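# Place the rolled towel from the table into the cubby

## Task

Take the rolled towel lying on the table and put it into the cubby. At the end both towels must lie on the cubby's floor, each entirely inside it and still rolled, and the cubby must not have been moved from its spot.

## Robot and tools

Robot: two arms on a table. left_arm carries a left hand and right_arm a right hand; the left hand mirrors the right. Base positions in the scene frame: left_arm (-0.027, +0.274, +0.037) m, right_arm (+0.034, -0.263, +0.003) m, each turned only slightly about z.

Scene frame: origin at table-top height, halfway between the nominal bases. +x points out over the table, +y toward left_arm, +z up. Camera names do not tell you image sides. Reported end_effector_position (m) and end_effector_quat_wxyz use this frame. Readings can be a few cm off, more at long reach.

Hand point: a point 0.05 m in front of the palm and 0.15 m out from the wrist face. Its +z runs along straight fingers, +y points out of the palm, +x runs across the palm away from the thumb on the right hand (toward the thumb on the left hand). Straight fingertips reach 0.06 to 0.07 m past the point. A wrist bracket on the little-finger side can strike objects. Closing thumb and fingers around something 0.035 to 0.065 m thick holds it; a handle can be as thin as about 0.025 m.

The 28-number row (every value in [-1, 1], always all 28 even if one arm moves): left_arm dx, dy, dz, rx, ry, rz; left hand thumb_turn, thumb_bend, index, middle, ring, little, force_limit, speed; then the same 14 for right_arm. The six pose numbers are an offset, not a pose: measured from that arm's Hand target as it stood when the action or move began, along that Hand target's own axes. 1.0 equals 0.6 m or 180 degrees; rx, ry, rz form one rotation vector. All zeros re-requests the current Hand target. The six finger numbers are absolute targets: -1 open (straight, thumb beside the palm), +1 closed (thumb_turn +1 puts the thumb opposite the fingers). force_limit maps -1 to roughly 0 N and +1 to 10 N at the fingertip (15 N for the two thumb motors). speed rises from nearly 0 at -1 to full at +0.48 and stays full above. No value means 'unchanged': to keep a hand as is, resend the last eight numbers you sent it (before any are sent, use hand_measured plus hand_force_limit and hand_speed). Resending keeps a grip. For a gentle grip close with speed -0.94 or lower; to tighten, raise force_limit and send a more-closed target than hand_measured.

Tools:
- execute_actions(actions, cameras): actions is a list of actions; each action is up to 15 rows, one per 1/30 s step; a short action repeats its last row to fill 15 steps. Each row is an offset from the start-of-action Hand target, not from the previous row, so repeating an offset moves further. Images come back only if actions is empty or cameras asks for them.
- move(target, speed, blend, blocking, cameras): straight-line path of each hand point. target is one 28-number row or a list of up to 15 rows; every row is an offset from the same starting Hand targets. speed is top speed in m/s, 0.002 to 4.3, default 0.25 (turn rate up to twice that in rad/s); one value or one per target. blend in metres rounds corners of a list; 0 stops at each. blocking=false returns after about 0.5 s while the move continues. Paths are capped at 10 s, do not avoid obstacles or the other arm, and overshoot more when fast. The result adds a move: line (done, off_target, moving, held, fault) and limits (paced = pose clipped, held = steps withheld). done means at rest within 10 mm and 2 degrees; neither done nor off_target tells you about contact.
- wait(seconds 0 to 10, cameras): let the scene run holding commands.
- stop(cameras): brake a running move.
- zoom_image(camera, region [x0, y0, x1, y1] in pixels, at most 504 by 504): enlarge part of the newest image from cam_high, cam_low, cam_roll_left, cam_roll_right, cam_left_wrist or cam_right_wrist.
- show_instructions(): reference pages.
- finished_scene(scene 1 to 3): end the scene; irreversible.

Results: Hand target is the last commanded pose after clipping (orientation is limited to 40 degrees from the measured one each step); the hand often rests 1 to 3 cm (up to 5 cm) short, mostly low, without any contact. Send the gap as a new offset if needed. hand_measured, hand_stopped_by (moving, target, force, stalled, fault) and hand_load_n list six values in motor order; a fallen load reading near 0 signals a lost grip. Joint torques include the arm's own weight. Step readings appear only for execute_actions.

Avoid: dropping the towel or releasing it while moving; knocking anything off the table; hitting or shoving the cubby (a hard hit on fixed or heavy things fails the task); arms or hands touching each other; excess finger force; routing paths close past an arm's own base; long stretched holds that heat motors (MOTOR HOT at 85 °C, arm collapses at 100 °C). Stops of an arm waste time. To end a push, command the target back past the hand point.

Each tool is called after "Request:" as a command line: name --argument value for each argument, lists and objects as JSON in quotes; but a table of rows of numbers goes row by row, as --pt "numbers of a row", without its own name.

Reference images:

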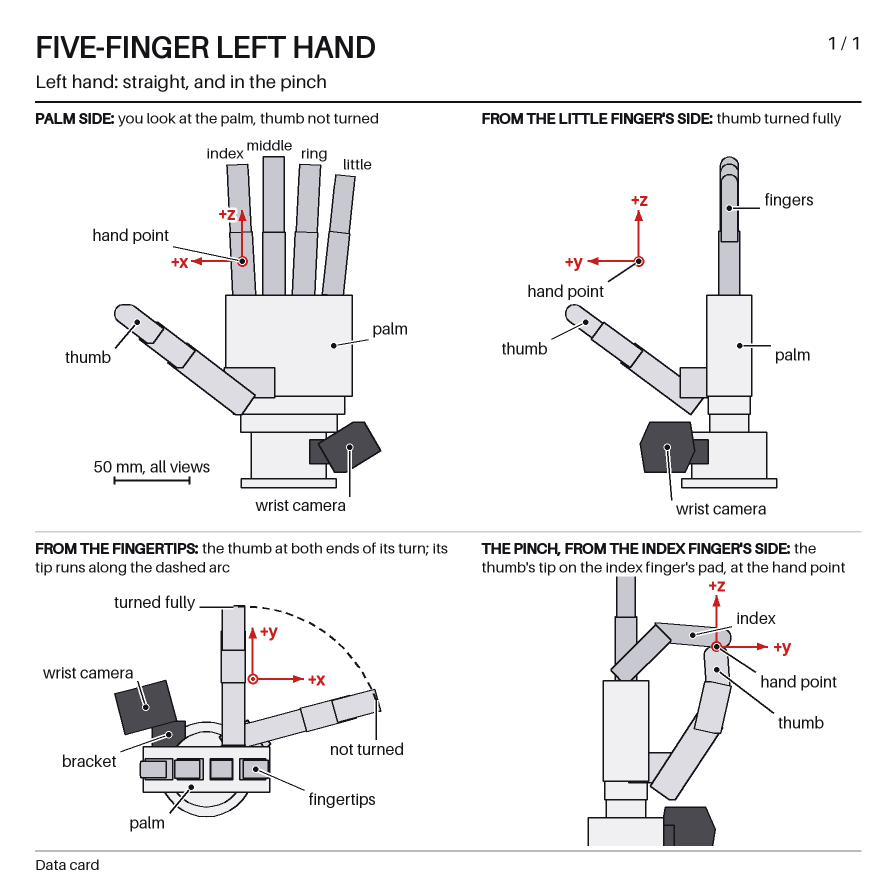

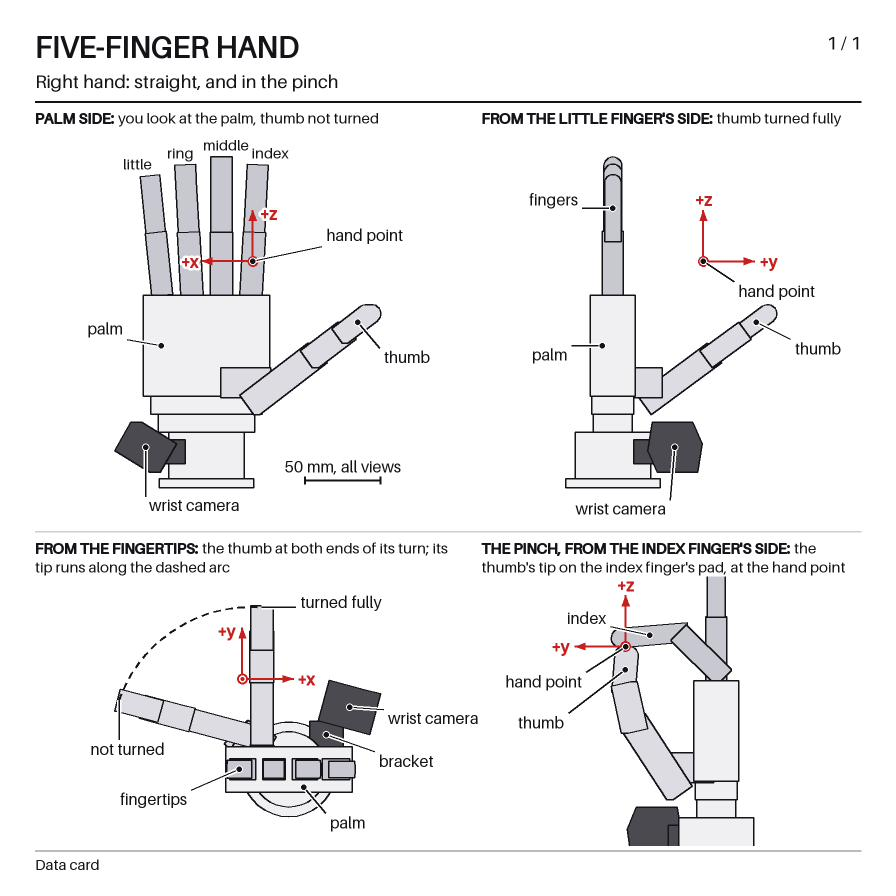

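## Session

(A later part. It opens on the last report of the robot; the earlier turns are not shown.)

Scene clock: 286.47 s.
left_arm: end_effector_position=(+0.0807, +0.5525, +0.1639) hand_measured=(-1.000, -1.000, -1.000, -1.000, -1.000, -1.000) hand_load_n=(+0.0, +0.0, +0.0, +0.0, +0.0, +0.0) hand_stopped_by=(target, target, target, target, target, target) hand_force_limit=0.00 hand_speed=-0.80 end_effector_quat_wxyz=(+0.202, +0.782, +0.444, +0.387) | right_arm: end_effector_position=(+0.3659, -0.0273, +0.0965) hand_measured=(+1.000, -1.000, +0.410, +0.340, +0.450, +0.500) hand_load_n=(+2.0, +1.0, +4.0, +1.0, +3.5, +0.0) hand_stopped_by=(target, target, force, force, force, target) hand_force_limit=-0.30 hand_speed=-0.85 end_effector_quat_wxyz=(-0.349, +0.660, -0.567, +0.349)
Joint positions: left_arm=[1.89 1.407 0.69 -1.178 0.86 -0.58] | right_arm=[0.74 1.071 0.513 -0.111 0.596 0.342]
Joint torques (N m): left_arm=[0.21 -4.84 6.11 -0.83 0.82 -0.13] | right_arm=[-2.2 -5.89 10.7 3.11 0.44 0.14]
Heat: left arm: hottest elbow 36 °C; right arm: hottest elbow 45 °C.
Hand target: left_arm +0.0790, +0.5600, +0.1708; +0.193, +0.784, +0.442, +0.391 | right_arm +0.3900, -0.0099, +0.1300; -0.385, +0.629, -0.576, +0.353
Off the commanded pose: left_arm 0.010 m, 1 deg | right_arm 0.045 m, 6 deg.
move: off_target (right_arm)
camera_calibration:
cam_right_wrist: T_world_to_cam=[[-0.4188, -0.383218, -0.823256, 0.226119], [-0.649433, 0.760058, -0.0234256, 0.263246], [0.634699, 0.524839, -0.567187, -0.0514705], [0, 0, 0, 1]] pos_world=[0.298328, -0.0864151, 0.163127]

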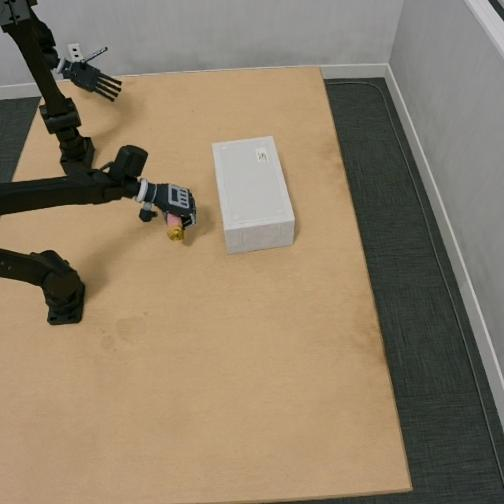

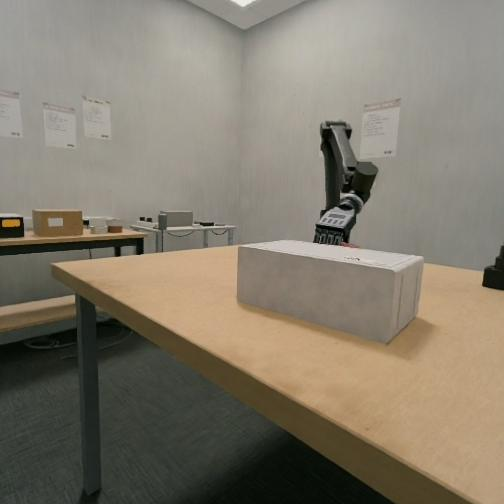

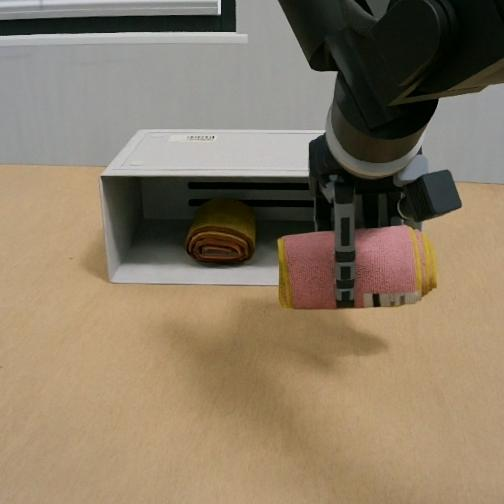

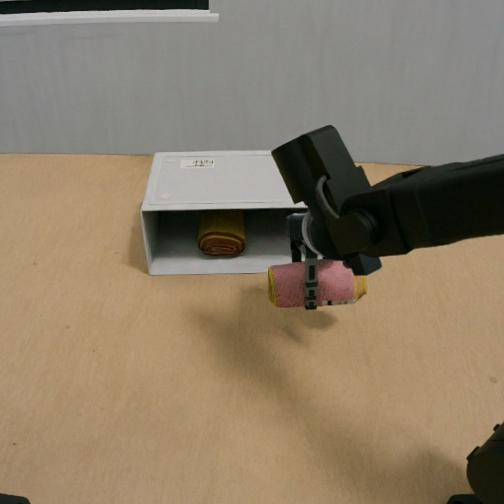

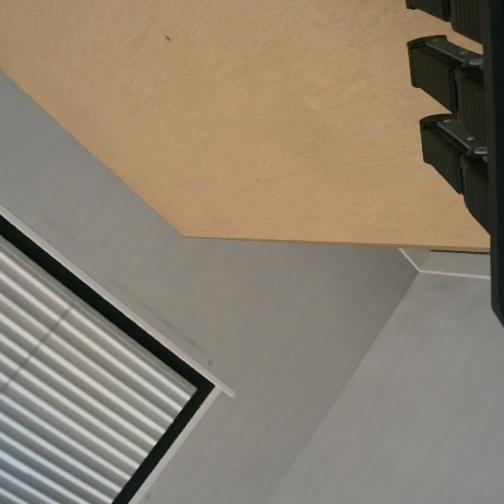

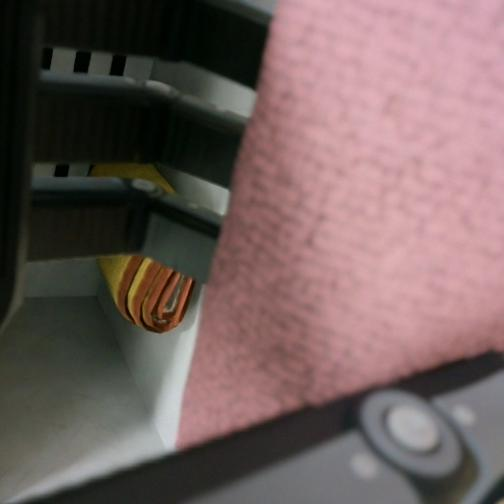

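Request:
move --target '[0,0,0,0,0,0,-1,-1,-1,-1,-1,-1,0,-0.8,-0.0202,-0.0468,0.1472,0.028,0.0051,0.0025,1,-1,0.5,0.5,0.5,0.5,-0.3,-0.85]' --speed 0.1 --cameras '["all"]'

Request:
zoom_image --camera "cam_high" --region '[130, 120, 310, 280]'

Request:
zoom_image --camera "cam_roll_right" --region '[130, 140, 400, 340]'

Scene clock: 321.80 s.
left_arm: end_effector_position=(+0.0807, +0.5525, +0.1639) hand_measured=(-1.000, -1.000, -1.000, -1.000, -1.000, -1.000) hand_load_n=(+0.0, +0.0, +0.0, +0.0, +0.0, +0.0) hand_stopped_by=(target, target, target, target, target, target) hand_force_limit=0.00 hand_speed=-0.80 end_effector_quat_wxyz=(+0.202, +0.782, +0.444, +0.387) | right_arm: end_effector_position=(+0.4501, -0.0022, +0.0790) hand_measured=(+1.000, -1.000, +0.410, +0.340, +0.450, +0.500) hand_load_n=(+2.0, +1.0, +3.5, +0.5, +3.5, +0.0) hand_stopped_by=(target, target, force, force, force, target) hand_force_limit=-0.30 hand_speed=-0.85 end_effector_quat_wxyz=(-0.374, +0.634, -0.567, +0.370)
Joint positions: left_arm=[1.89 1.407 0.69 -1.178 0.86 -0.58] | right_arm=[0.643 1.355 0.614 0.188 0.555 0.265]
Joint torques (N m): left_arm=[0.44 -4.48 5.97 -0.51 0.82 -0.13] | right_arm=[-2.37 -9.76 10.11 3.51 0.07 -0.15]
Motor temperatures (°C): left_arm=[29 33 36 31 31 28] | right_arm=[29 31 50 28 28 27]
Heat: left arm: hottest elbow 36 °C; right arm: hottest elbow 50 °C.
Hand target: left_arm +0.0790, +0.5600, +0.1708; +0.193, +0.784, +0.442, +0.391 | right_arm +0.4800, +0.0101, +0.1149; -0.409, +0.606, -0.566, +0.381
Off the commanded pose: left_arm 0.010 m, 1 deg | right_arm 0.048 m, 5 deg.
move: off_target (right_arm)
camera_calibration:
cam_right_wrist: T_world_to_cam=[[-0.365089, -0.348636, -0.863228, 0.235702], [-0.626871, 0.777586, -0.0489215, 0.290286], [0.68829, 0.523272, -0.502438, -0.157169], [0, 0, 0, 1]] pos_world=[0.376202, -0.0613066, 0.138698]

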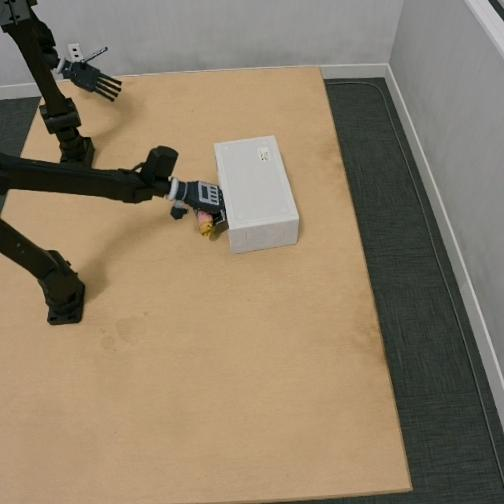

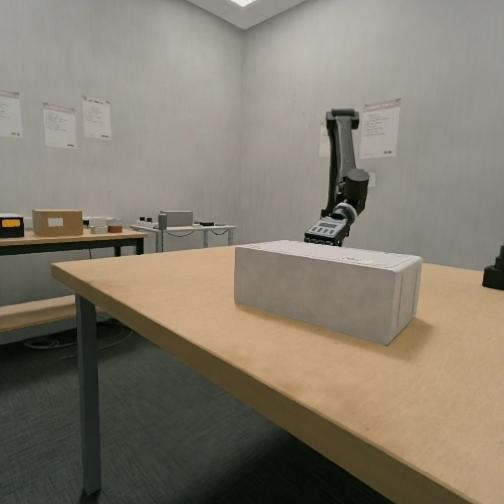

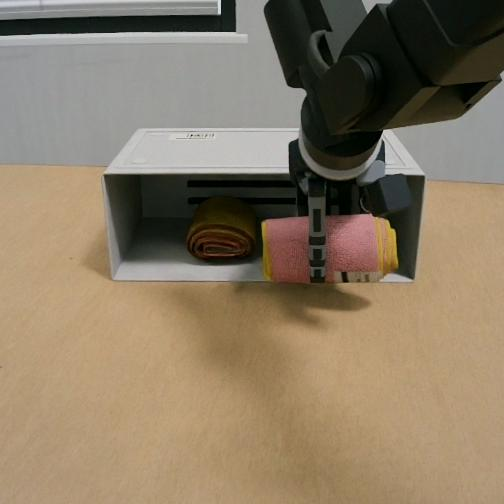

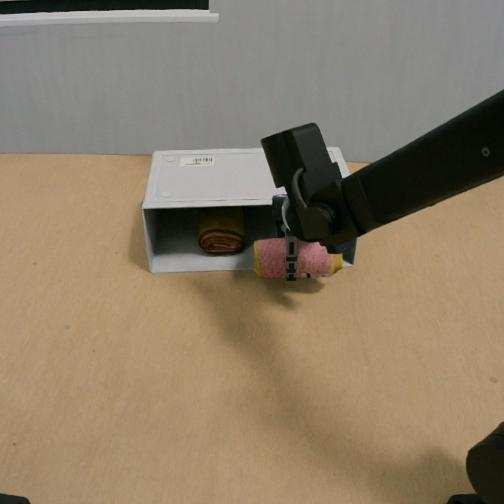

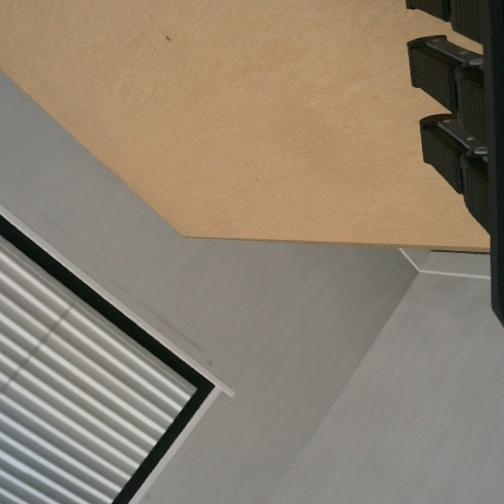

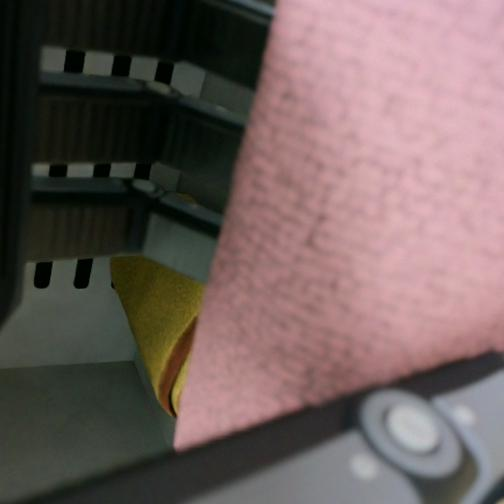

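Scaled by 2.800 from the camera's 504x504 image, which has a finer 720x720 frame.

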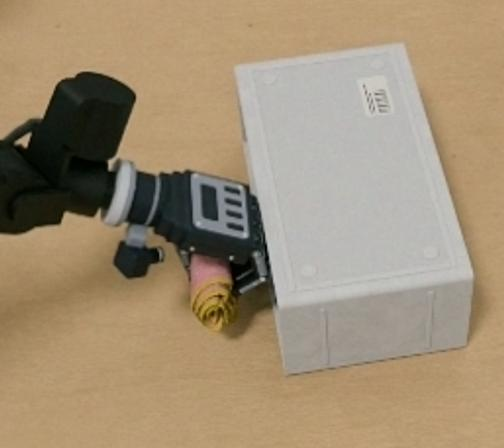

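Scaled by 1.867 from the camera's 504x504 image, which has a finer 720x720 frame.

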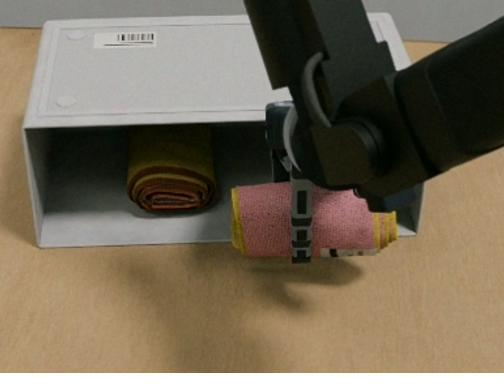

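Request:
move --pt "0 0 0 0 0 0 -1 -1 -1 -1 -1 -1 0 -0.8 -0.0029 0.0156 -0.0385 0 0 0 1 -1 0.5 0.5 0.5 0.5 -0.3 -0.85" --pt "0 0 0 0 0 0 -1 -1 -1 -1 -1 -1 0 -0.8 -0.0029 0.062 -0.0198 0 0 0 1 -1 0.5 0.5 0.5 0.5 -0.3 -0.85" --speed 0.1 --blend 0.01 --cameras '["all"]'

Request:
zoom_image --camera "cam_high" --region '[130, 120, 310, 280]'

Request:
zoom_image --camera "cam_roll_left" --region '[90, 120, 440, 340]'

Scene clock: 336.90 s.
left_arm: end_effector_position=(+0.0807, +0.5525, +0.1639) hand_measured=(-1.000, -1.000, -1.000, -1.000, -1.000, -1.000) hand_load_n=(+0.0, +0.0, +0.0, +0.0, +0.0, +0.0) hand_stopped_by=(target, target, target, target, target, target) hand_force_limit=0.00 hand_speed=-0.80 end_effector_quat_wxyz=(+0.202, +0.782, +0.444, +0.387) | right_arm: end_effector_position=(+0.4482, +0.0035, +0.0720) hand_measured=(+1.000, -1.000, +0.410, +0.340, +0.450, +0.500) hand_load_n=(+2.0, +1.0, +3.5, +1.0, +3.0, +0.0) hand_stopped_by=(target, target, force, force, force, target) hand_force_limit=-0.30 hand_speed=-0.85 end_effector_quat_wxyz=(-0.390, +0.622, -0.564, +0.379)
Joint positions: left_arm=[1.89 1.407 0.69 -1.178 0.86 -0.58] | right_arm=[0.666 1.384 0.583 0.288 0.586 0.268]
Joint torques (N m): left_arm=[0.26 -4.48 6.13 -0.8 0.79 -0.08] | right_arm=[-0.85 -9.82 6.12 3.32 0.36 0.08]
Heat: left arm: hottest elbow 36 °C; right arm: hottest elbow 50 °C.
Hand target: left_arm +0.0790, +0.5600, +0.1708; +0.193, +0.784, +0.442, +0.391 | right_arm +0.4550, +0.0102, +0.0848; -0.409, +0.606, -0.566, +0.381
Off the commanded pose: left_arm 0.010 m, 1 deg | right_arm 0.016 m, 3 deg.
move: off_target (right_arm)
camera_calibration:
cam_right_wrist: T_world_to_cam=[[-0.331579, -0.332434, -0.882918, 0.217255], [-0.620917, 0.781495, -0.0610616, 0.282546], [0.710294, 0.527972, -0.465541, -0.175011], [0, 0, 0, 1]] pos_world=[0.371784, -0.0561844, 0.127596]

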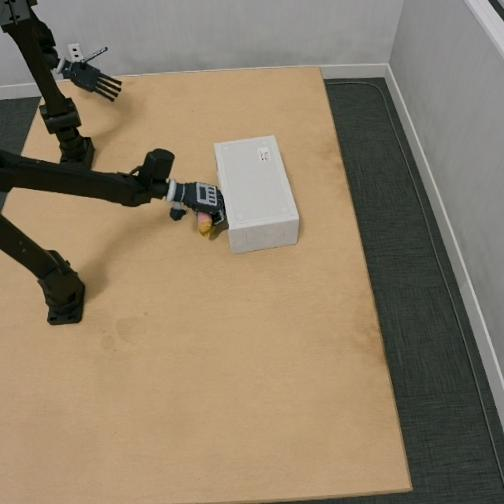

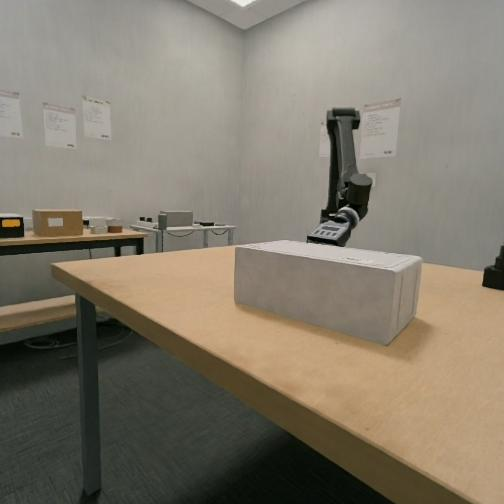

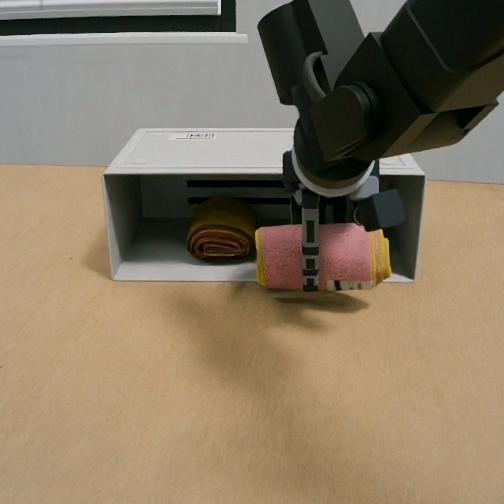

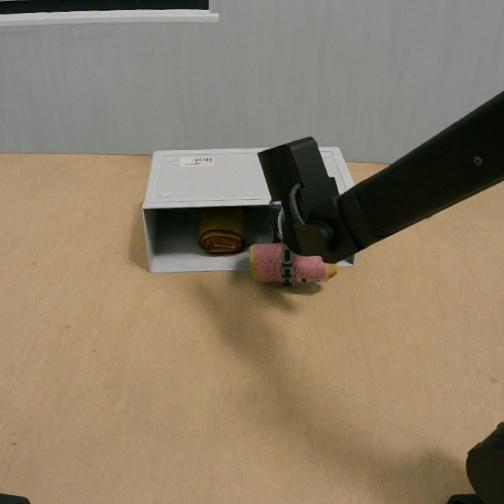

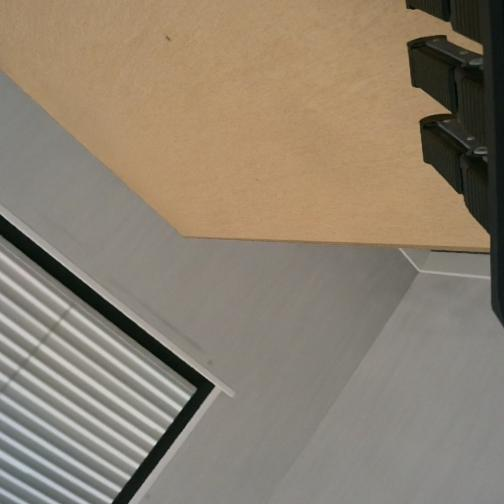

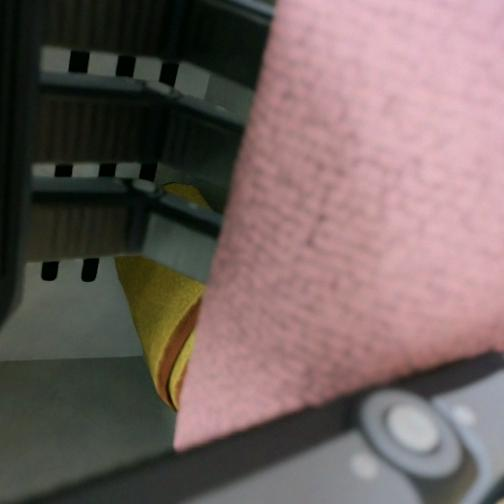

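Scaled by 2.800 from the camera's 504x504 image, which has a finer 720x720 frame.

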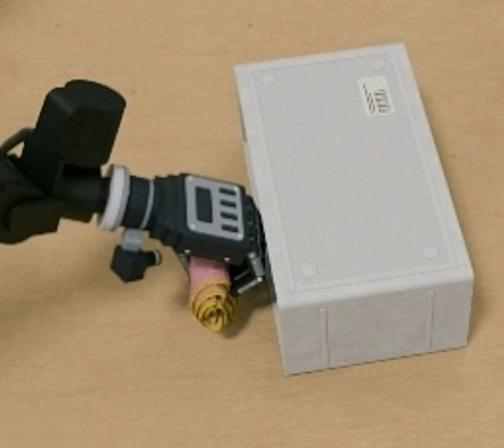

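Scaled by 1.440 from the camera's 504x504 image, which has a finer 720x720 frame.

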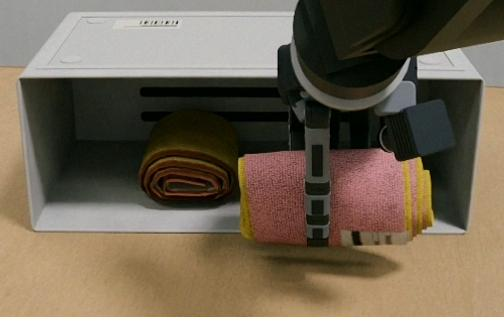

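Request:
move --target '[0,0,0,0,0,0,-1,-1,-1,-1,-1,-1,0,-0.8,0.0095,0.0502,-0.013,0,0,0,1,-1,0.5,0.5,0.5,0.5,-0.3,-0.85]' --speed 0.1 --cameras '["cam_roll_left","cam_roll_right"]'

Scene clock: 345.20 s.
left_arm: end_effector_position=(+0.0807, +0.5525, +0.1639) hand_measured=(-1.000, -1.000, -1.000, -1.000, -1.000, -1.000) hand_load_n=(+0.0, +0.0, +0.0, +0.0, -0.5, +0.0) hand_stopped_by=(target, target, target, target, target, target) hand_force_limit=0.00 hand_speed=-0.80 end_effector_quat_wxyz=(+0.202, +0.782, +0.444, +0.387) | right_arm: end_effector_position=(+0.4344, -0.0072, +0.0520) hand_measured=(+1.000, -1.000, +0.410, +0.340, +0.450, +0.500) hand_load_n=(+2.0, +1.5, +3.5, +1.0, +3.5, +0.0) hand_stopped_by=(target, target, force, force, force, target) hand_force_limit=-0.30 hand_speed=-0.85 end_effector_quat_wxyz=(-0.392, +0.616, -0.566, +0.383)
Joint positions: left_arm=[1.89 1.407 0.69 -1.178 0.86 -0.58] | right_arm=[0.675 1.401 0.514 0.379 0.606 0.276]
Joint torques (N m): left_arm=[0.03 -5.3 6.09 -0.72 0.8 -0.11] | right_arm=[-0.67 -8.82 5.56 3.23 0.31 0.14]
Heat: left arm: hottest elbow 36 °C; right arm: hottest elbow 47 °C.
Hand target: left_arm +0.0790, +0.5600, +0.1708; +0.193, +0.784, +0.442, +0.391 | right_arm +0.4370, +0.0032, +0.0598; -0.409, +0.606, -0.566, +0.381
Off the commanded pose: left_arm 0.010 m, 1 deg | right_arm 0.013 m, 2 deg.
move: off_target (right_arm)
Images, in order (width x height): cam_roll_left 504x504, cam_roll_right 504x504.

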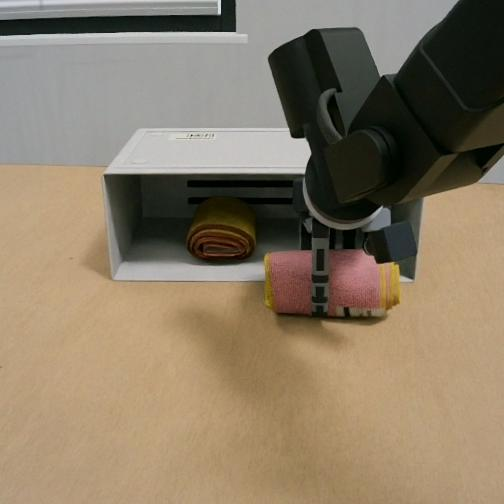

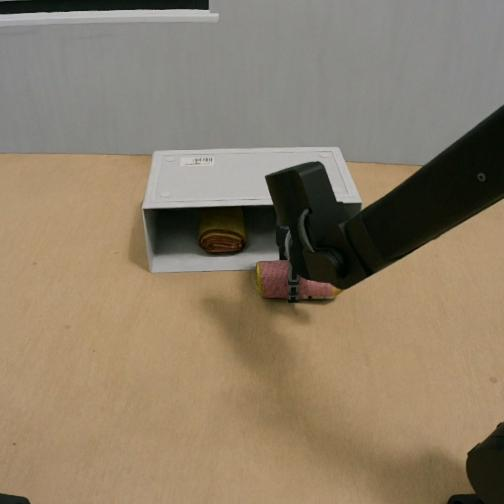

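Request:
move --target '[0,0,0,0,0,0,-1,-1,-1,-1,-1,-1,0,-0.8,0.0037,-0.0247,0.0475,0,0,0,1,-1,0.5,0.5,0.5,0.5,-0.3,-0.85]' --speed 0.06 --cameras '["cam_roll_left","cam_roll_right","cam_high"]'

Request:
zoom_image --camera "cam_high" --region '[130, 120, 310, 280]'

Scene clock: 358.83 s.
left_arm: end_effector_position=(+0.0807, +0.5525, +0.1639) hand_measured=(-1.000, -1.000, -1.000, -1.000, -1.000, -1.000) hand_load_n=(+0.0, +0.0, +0.0, +0.0, +0.5, +0.0) hand_stopped_by=(target, target, target, target, target, target) hand_force_limit=0.00 hand_speed=-0.80 end_effector_quat_wxyz=(+0.202, +0.782, +0.444, +0.387) | right_arm: end_effector_position=(+0.4510, -0.0019, +0.0497) hand_measured=(+1.000, -1.000, +0.410, +0.340, +0.450, +0.500) hand_load_n=(+1.5, +1.0, +3.5, +1.0, +3.0, +0.0) hand_stopped_by=(target, target, force, force, force, target) hand_force_limit=-0.30 hand_speed=-0.85 end_effector_quat_wxyz=(-0.397, +0.616, -0.569, +0.373)
Joint positions: left_arm=[1.89 1.407 0.69 -1.178 0.86 -0.58] | right_arm=[0.643 1.444 0.55 0.394 0.56 0.276]
Joint torques (N m): left_arm=[0.09 -4.72 6.09 -0.69 0.8 -0.1] | right_arm=[-2.2 -8.7 7.57 2.91 0 -0.17]
Motor temperatures (°C): left_arm=[29 33 36 31 31 28] | right_arm=[29 32 45 28 28 27]
Heat: left arm: hottest elbow 36 °C; right arm: hottest elbow 45 °C.
Hand target: left_arm +0.0790, +0.5600, +0.1708; +0.193, +0.784, +0.442, +0.391 | right_arm +0.4690, +0.0032, +0.0629; -0.409, +0.606, -0.566, +0.381
Off the commanded pose: left_arm 0.010 m, 1 deg | right_arm 0.023 m, 2 deg.
move: off_target (right_arm)
Images, in order (width x height): cam_high 504x504, cam_roll_left 504x504, cam_roll_right 504x504.

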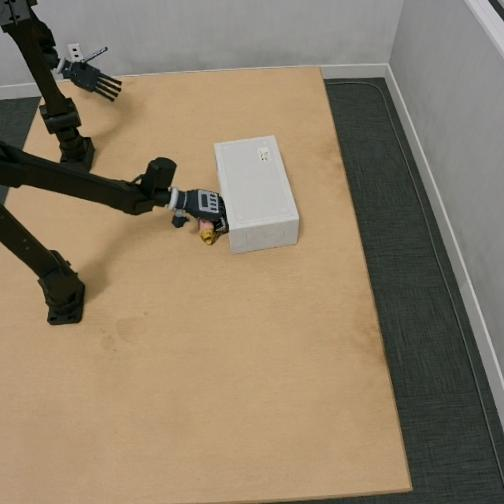

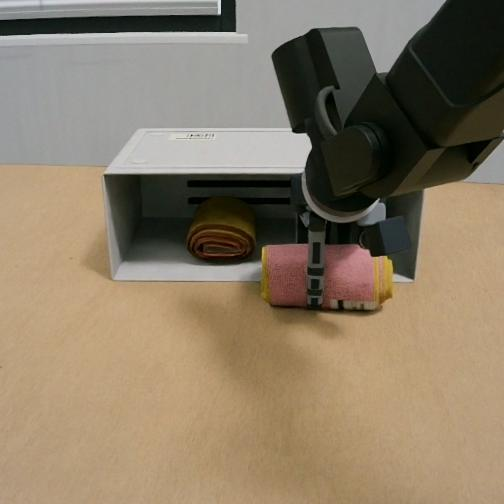

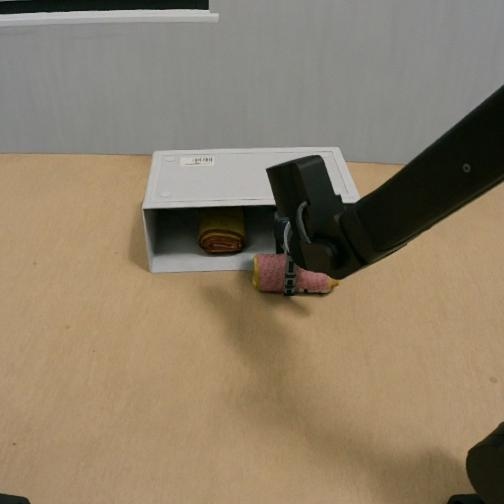

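Scaled by 2.800 from the camera's 504x504 image, which has a finer 720x720 frame.

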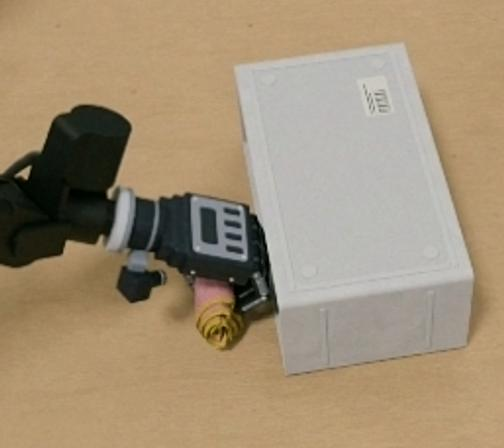

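Request:
execute_actions --actions '[[[0,0,0,0,0,0,-1,-1,-1,-1,-1,-1,0,-0.8,0,0,0,0,0,0,1,-1,-1,-1,-1,-1,-0.3,-0.7]],[[0,0,0,0,0,0,-1,-1,-1,-1,-1,-1,0,-0.8,0,0,0,0,0,0,1,-1,-1,-1,-1,-1,-0.3,-0.7]]]' --cameras '["cam_roll_left","cam_roll_right","cam_high","cam_right_wrist"]'

Request:
zoom_image --camera "cam_high" --region '[130, 120, 310, 280]'

Scene clock: 373.07 s.
left_arm: end_effector_position=(+0.0807, +0.5525, +0.1639) hand_measured=(-1.000, -1.000, -1.000, -1.000, -1.000, -1.000) hand_load_n=(+0.0, +0.0, +0.0, +0.0, +0.0, +0.0) hand_stopped_by=(target, target, target, target, target, target) hand_force_limit=0.00 hand_speed=-0.80 end_effector_quat_wxyz=(+0.202, +0.782, +0.444, +0.387) | right_arm: end_effector_position=(+0.4504, -0.0022, +0.0461) hand_measured=(+1.000, -1.000, -1.000, -1.000, -1.000, -1.000) hand_load_n=(+0.0, +0.0, +0.0, +0.0, +0.0, +0.0) hand_stopped_by=(target, target, target, target, target, target) hand_force_limit=-0.30 hand_speed=-0.70 end_effector_quat_wxyz=(-0.394, +0.618, -0.569, +0.372)
Joint positions: left_arm=[1.89 1.407 0.69 -1.178 0.86 -0.58] | right_arm=[0.643 1.452 0.55 0.394 0.558 0.274]
Joint torques (N m): left_arm=[-0.09 -4.54 5.96 -0.72 0.79 -0.11] | right_arm=[-2.2 -9.58 7.53 2.91 0.03 -0.16]
Heat: left arm: hottest elbow 36 °C; right arm: hottest elbow 43 °C.
Hand target: left_arm +0.0790, +0.5600, +0.1708; +0.193, +0.784, +0.442, +0.391 | right_arm +0.4690, +0.0032, +0.0629; -0.409, +0.606, -0.566, +0.381
Off the commanded pose: left_arm 0.010 m, 1 deg | right_arm 0.026 m, 2 deg.
Step readings (end_effector_position of left_arm | right_arm):
0: (+0.0807, +0.5525, +0.1639) | (+0.4510, -0.0019, +0.0497)
1: (+0.0807, +0.5525, +0.1639) | (+0.4510, -0.0019, +0.0497)
2: (+0.0807, +0.5525, +0.1639) | (+0.4510, -0.0019, +0.0497)
4: (+0.0807, +0.5525, +0.1639) | (+0.4517, -0.0014, +0.0511)
8: (+0.0807, +0.5525, +0.1639) | (+0.4509, -0.0020, +0.0490)
15: (+0.0807, +0.5525, +0.1639) | (+0.4504, -0.0021, +0.0461)
16: (+0.0807, +0.5525, +0.1639) | (+0.4504, -0.0021, +0.0461)
17: (+0.0807, +0.5525, +0.1639) | (+0.4504, -0.0021, +0.0461)
19: (+0.0807, +0.5525, +0.1639) | (+0.4504, -0.0021, +0.0461)
23: (+0.0807, +0.5525, +0.1639) | (+0.4504, -0.0021, +0.0461)
30: (+0.0807, +0.5525, +0.1639) | (+0.4504, -0.0021, +0.0461)
camera_calibration:
cam_right_wrist: T_world_to_cam=[[-0.336945, -0.315289, -0.887164, 0.195862], [-0.620112, 0.783341, -0.042872, 0.285594], [0.708469, 0.535696, -0.459458, -0.185017], [0, 0, 0, 1]] pos_world=[0.374174, -0.0628516, 0.100998]
Images, in order (width x height): cam_high 504x504, cam_roll_left 504x504, cam_roll_right 504x504, cam_right_wrist 504x504.

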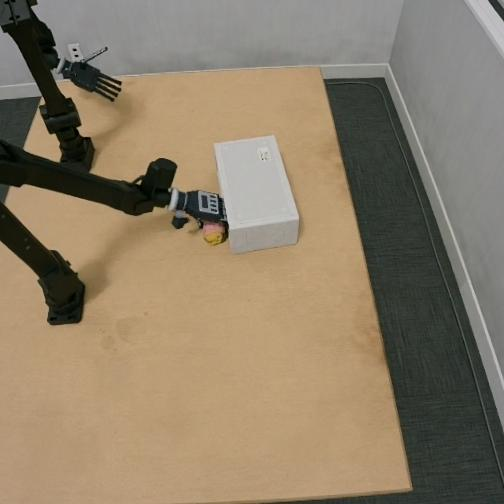

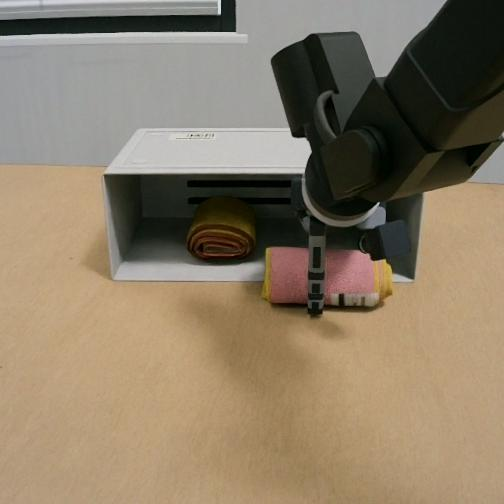

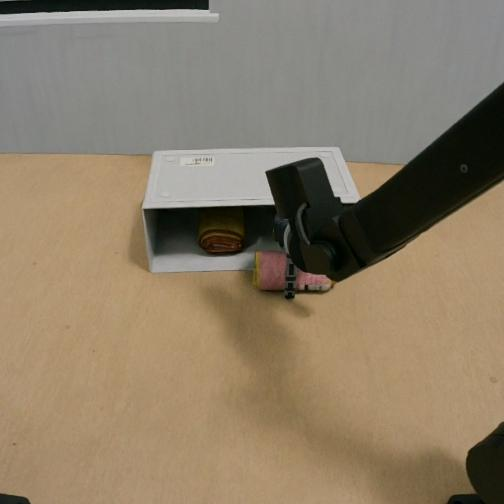

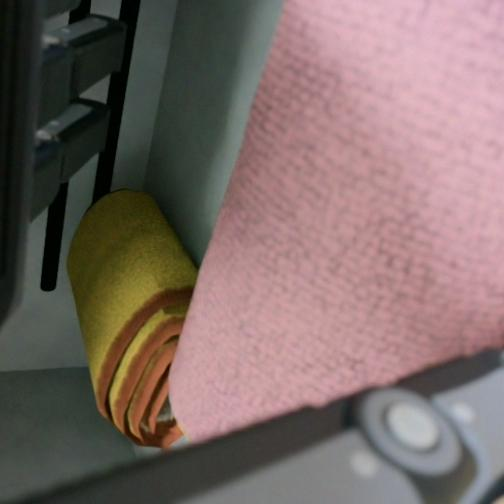

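Scaled by 2.800 from the camera's 504x504 image, which has a finer 720x720 frame.

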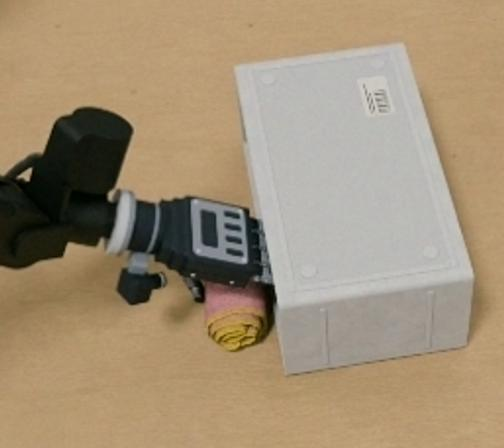

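Request:
move --pt "0 0 0 0 0 0 -1 -1 -1 -1 -1 -1 0 -0.8 -0.0082 0.0437 -0.1079 0 0 0 1 -1 -1 -1 -1 -1 -0.3 -0.7" --pt "0 0 0 0 0 0 -1 -1 -1 -1 -1 -1 0 -0.8 -0.0353 0.0375 -0.2706 -0.033 0 0 -1 -1 -1 -1 -1 -1 -0.3 0" --speed '[0.06,0.12]' --blend 0.01 --cameras '["cam_roll_left","cam_roll_right","cam_high","cam_right_wrist"]'

Scene clock: 389.03 s.
left_arm: end_effector_position=(+0.0807, +0.5525, +0.1639) hand_measured=(-1.000, -1.000, -1.000, -1.000, -1.000, -1.000) hand_load_n=(+0.0, +0.0, +0.0, +0.0, +0.0, +0.0) hand_stopped_by=(target, target, target, target, target, target) hand_force_limit=0.00 hand_speed=-0.80 end_effector_quat_wxyz=(+0.202, +0.782, +0.444, +0.387) | right_arm: end_effector_position=(+0.2984, -0.0068, +0.0735) hand_measured=(-1.000, -1.000, -1.000, -1.000, -1.000, -1.000) hand_load_n=(+0.0, +0.0, +0.0, +0.0, +0.0, +0.0) hand_stopped_by=(target, target, target, target, target, target) hand_force_limit=-0.30 hand_speed=0.00 end_effector_quat_wxyz=(-0.349, +0.646, -0.577, +0.357)
Joint positions: left_arm=[1.89 1.407 0.69 -1.178 0.86 -0.58] | right_arm=[1.002 1.051 0.448 -0.221 0.819 0.601]
Joint torques (N m): left_arm=[-0.03 -4.54 6 -0.73 0.8 -0.12] | right_arm=[-0.97 -6.12 10.19 1.25 0.61 0.14]
Heat: left arm: hottest elbow 36 °C; right arm: hottest elbow 42 °C.
Hand target: left_arm +0.0790, +0.5600, +0.1708; +0.193, +0.784, +0.442, +0.391 | right_arm +0.3090, +0.0133, +0.1029; -0.377, +0.626, -0.585, +0.351
Off the commanded pose: left_arm 0.010 m, 1 deg | right_arm 0.037 m, 4 deg.
move: off_target (right_arm); target 2's new numbers were sent with right_arm's hand 0.037 m and 4 deg from that target
camera_calibration:
cam_right_wrist: T_world_to_cam=[[-0.420373, -0.361751, -0.83212, 0.18809], [-0.623034, 0.781791, -0.0251246, 0.195686], [0.659632, 0.507877, -0.554027, -0.0409193], [0, 0, 0, 1]] pos_world=[0.227979, -0.0641622, 0.138759]
Images, in order (width x height): cam_high 504x504, cam_roll_left 504x504, cam_roll_right 504x504, cam_right_wrist 504x504.

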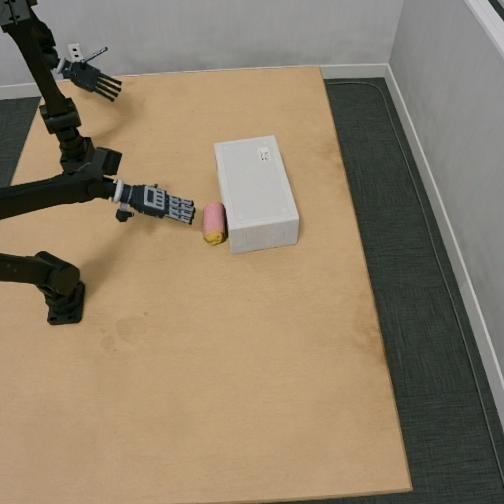

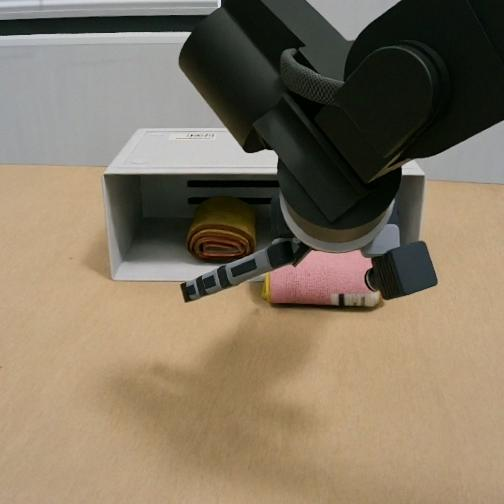

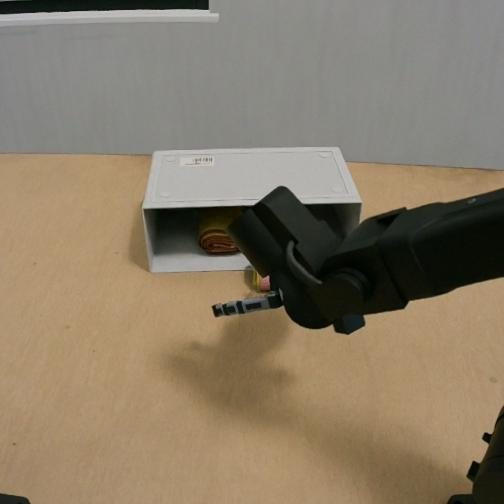

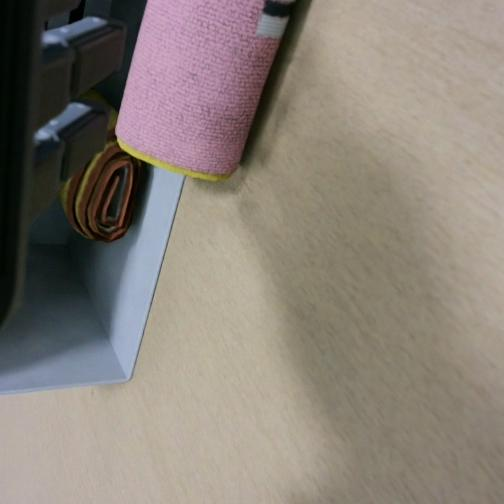

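Request:
move --target '[0,0,0,0,0,0,-1,-1,-1,-1,-1,-1,0,-0.8,-0.0217,0.1213,0.0378,0,0,0,-1,-1,-1,-1,-1,-1,-0.3,0]' --speed 0.12 --cameras '["cam_roll_left","cam_roll_right","cam_high","cam_right_wrist"]'

Scene clock: 402.73 s.
left_arm: end_effector_position=(+0.0807, +0.5525, +0.1639) hand_measured=(-1.000, -1.000, -1.000, -1.000, -1.000, -1.000) hand_load_n=(+0.0, +0.0, +0.0, +0.0, +0.0, +0.0) hand_stopped_by=(target, target, target, target, target, target) hand_force_limit=0.00 hand_speed=-0.80 end_effector_quat_wxyz=(+0.202, +0.782, +0.444, +0.387) | right_arm: end_effector_position=(+0.2899, +0.0160, +0.0188) hand_measured=(-1.000, -1.000, -1.000, -1.000, -1.000, -1.000) hand_load_n=(+0.0, +0.0, +0.0, +0.0, +0.0, -0.5) hand_stopped_by=(target, target, target, target, target, target) hand_force_limit=-0.30 hand_speed=0.00 end_effector_quat_wxyz=(-0.358, +0.642, -0.576, +0.357)
Joint positions: left_arm=[1.89 1.407 0.69 -1.178 0.86 -0.58] | right_arm=[1.072 1.272 0.405 0.007 0.868 0.672]
Joint torques (N m): left_arm=[0.09 -4.6 6.06 -0.76 0.83 -0.07] | right_arm=[-0.85 -7.12 5.3 2.69 0.65 0.16]
Heat: left arm: hottest elbow 36 °C; right arm: hottest elbow 43 °C.
Hand target: left_arm +0.0790, +0.5600, +0.1708; +0.193, +0.784, +0.442, +0.391 | right_arm +0.2940, +0.0254, +0.0280; -0.377, +0.626, -0.585, +0.351
Off the commanded pose: left_arm 0.010 m, 1 deg | right_arm 0.014 m, 3 deg.
move: off_target (right_arm)
camera_calibration:
cam_right_wrist: T_world_to_cam=[[-0.408559, -0.352142, -0.842066, 0.143834], [-0.624972, 0.780306, -0.0230866, 0.171756], [0.665199, 0.516835, -0.53888, -0.0792194], [0, 0, 0, 1]] pos_world=[0.218804, -0.0424291, 0.0823933]
Images, in order (width x height): cam_high 504x504, cam_roll_left 504x504, cam_roll_right 504x504, cam_right_wrist 504x504.

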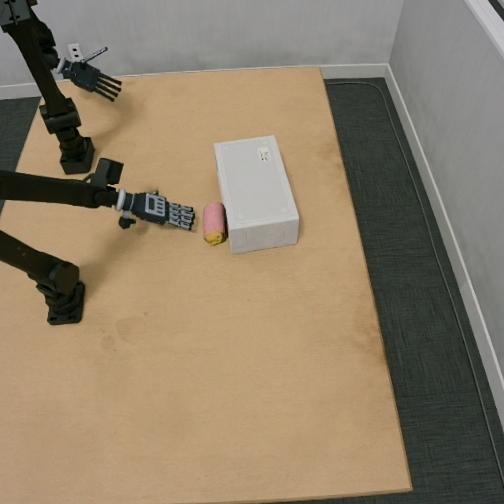

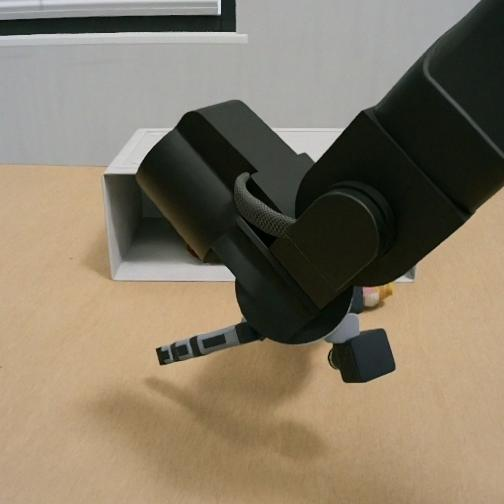

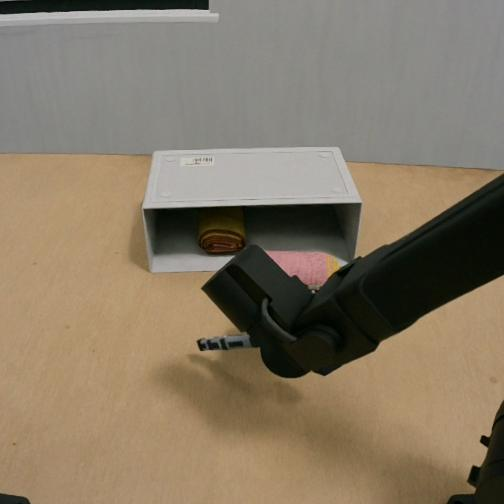

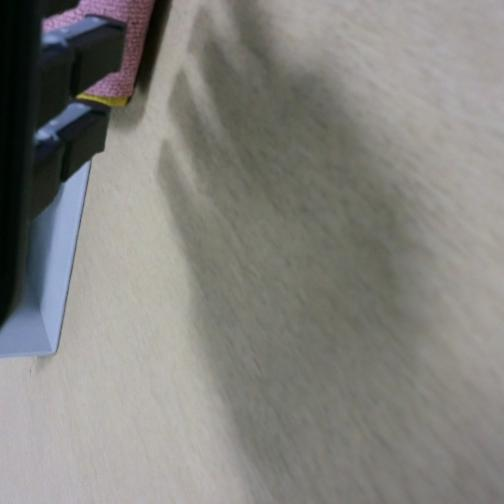

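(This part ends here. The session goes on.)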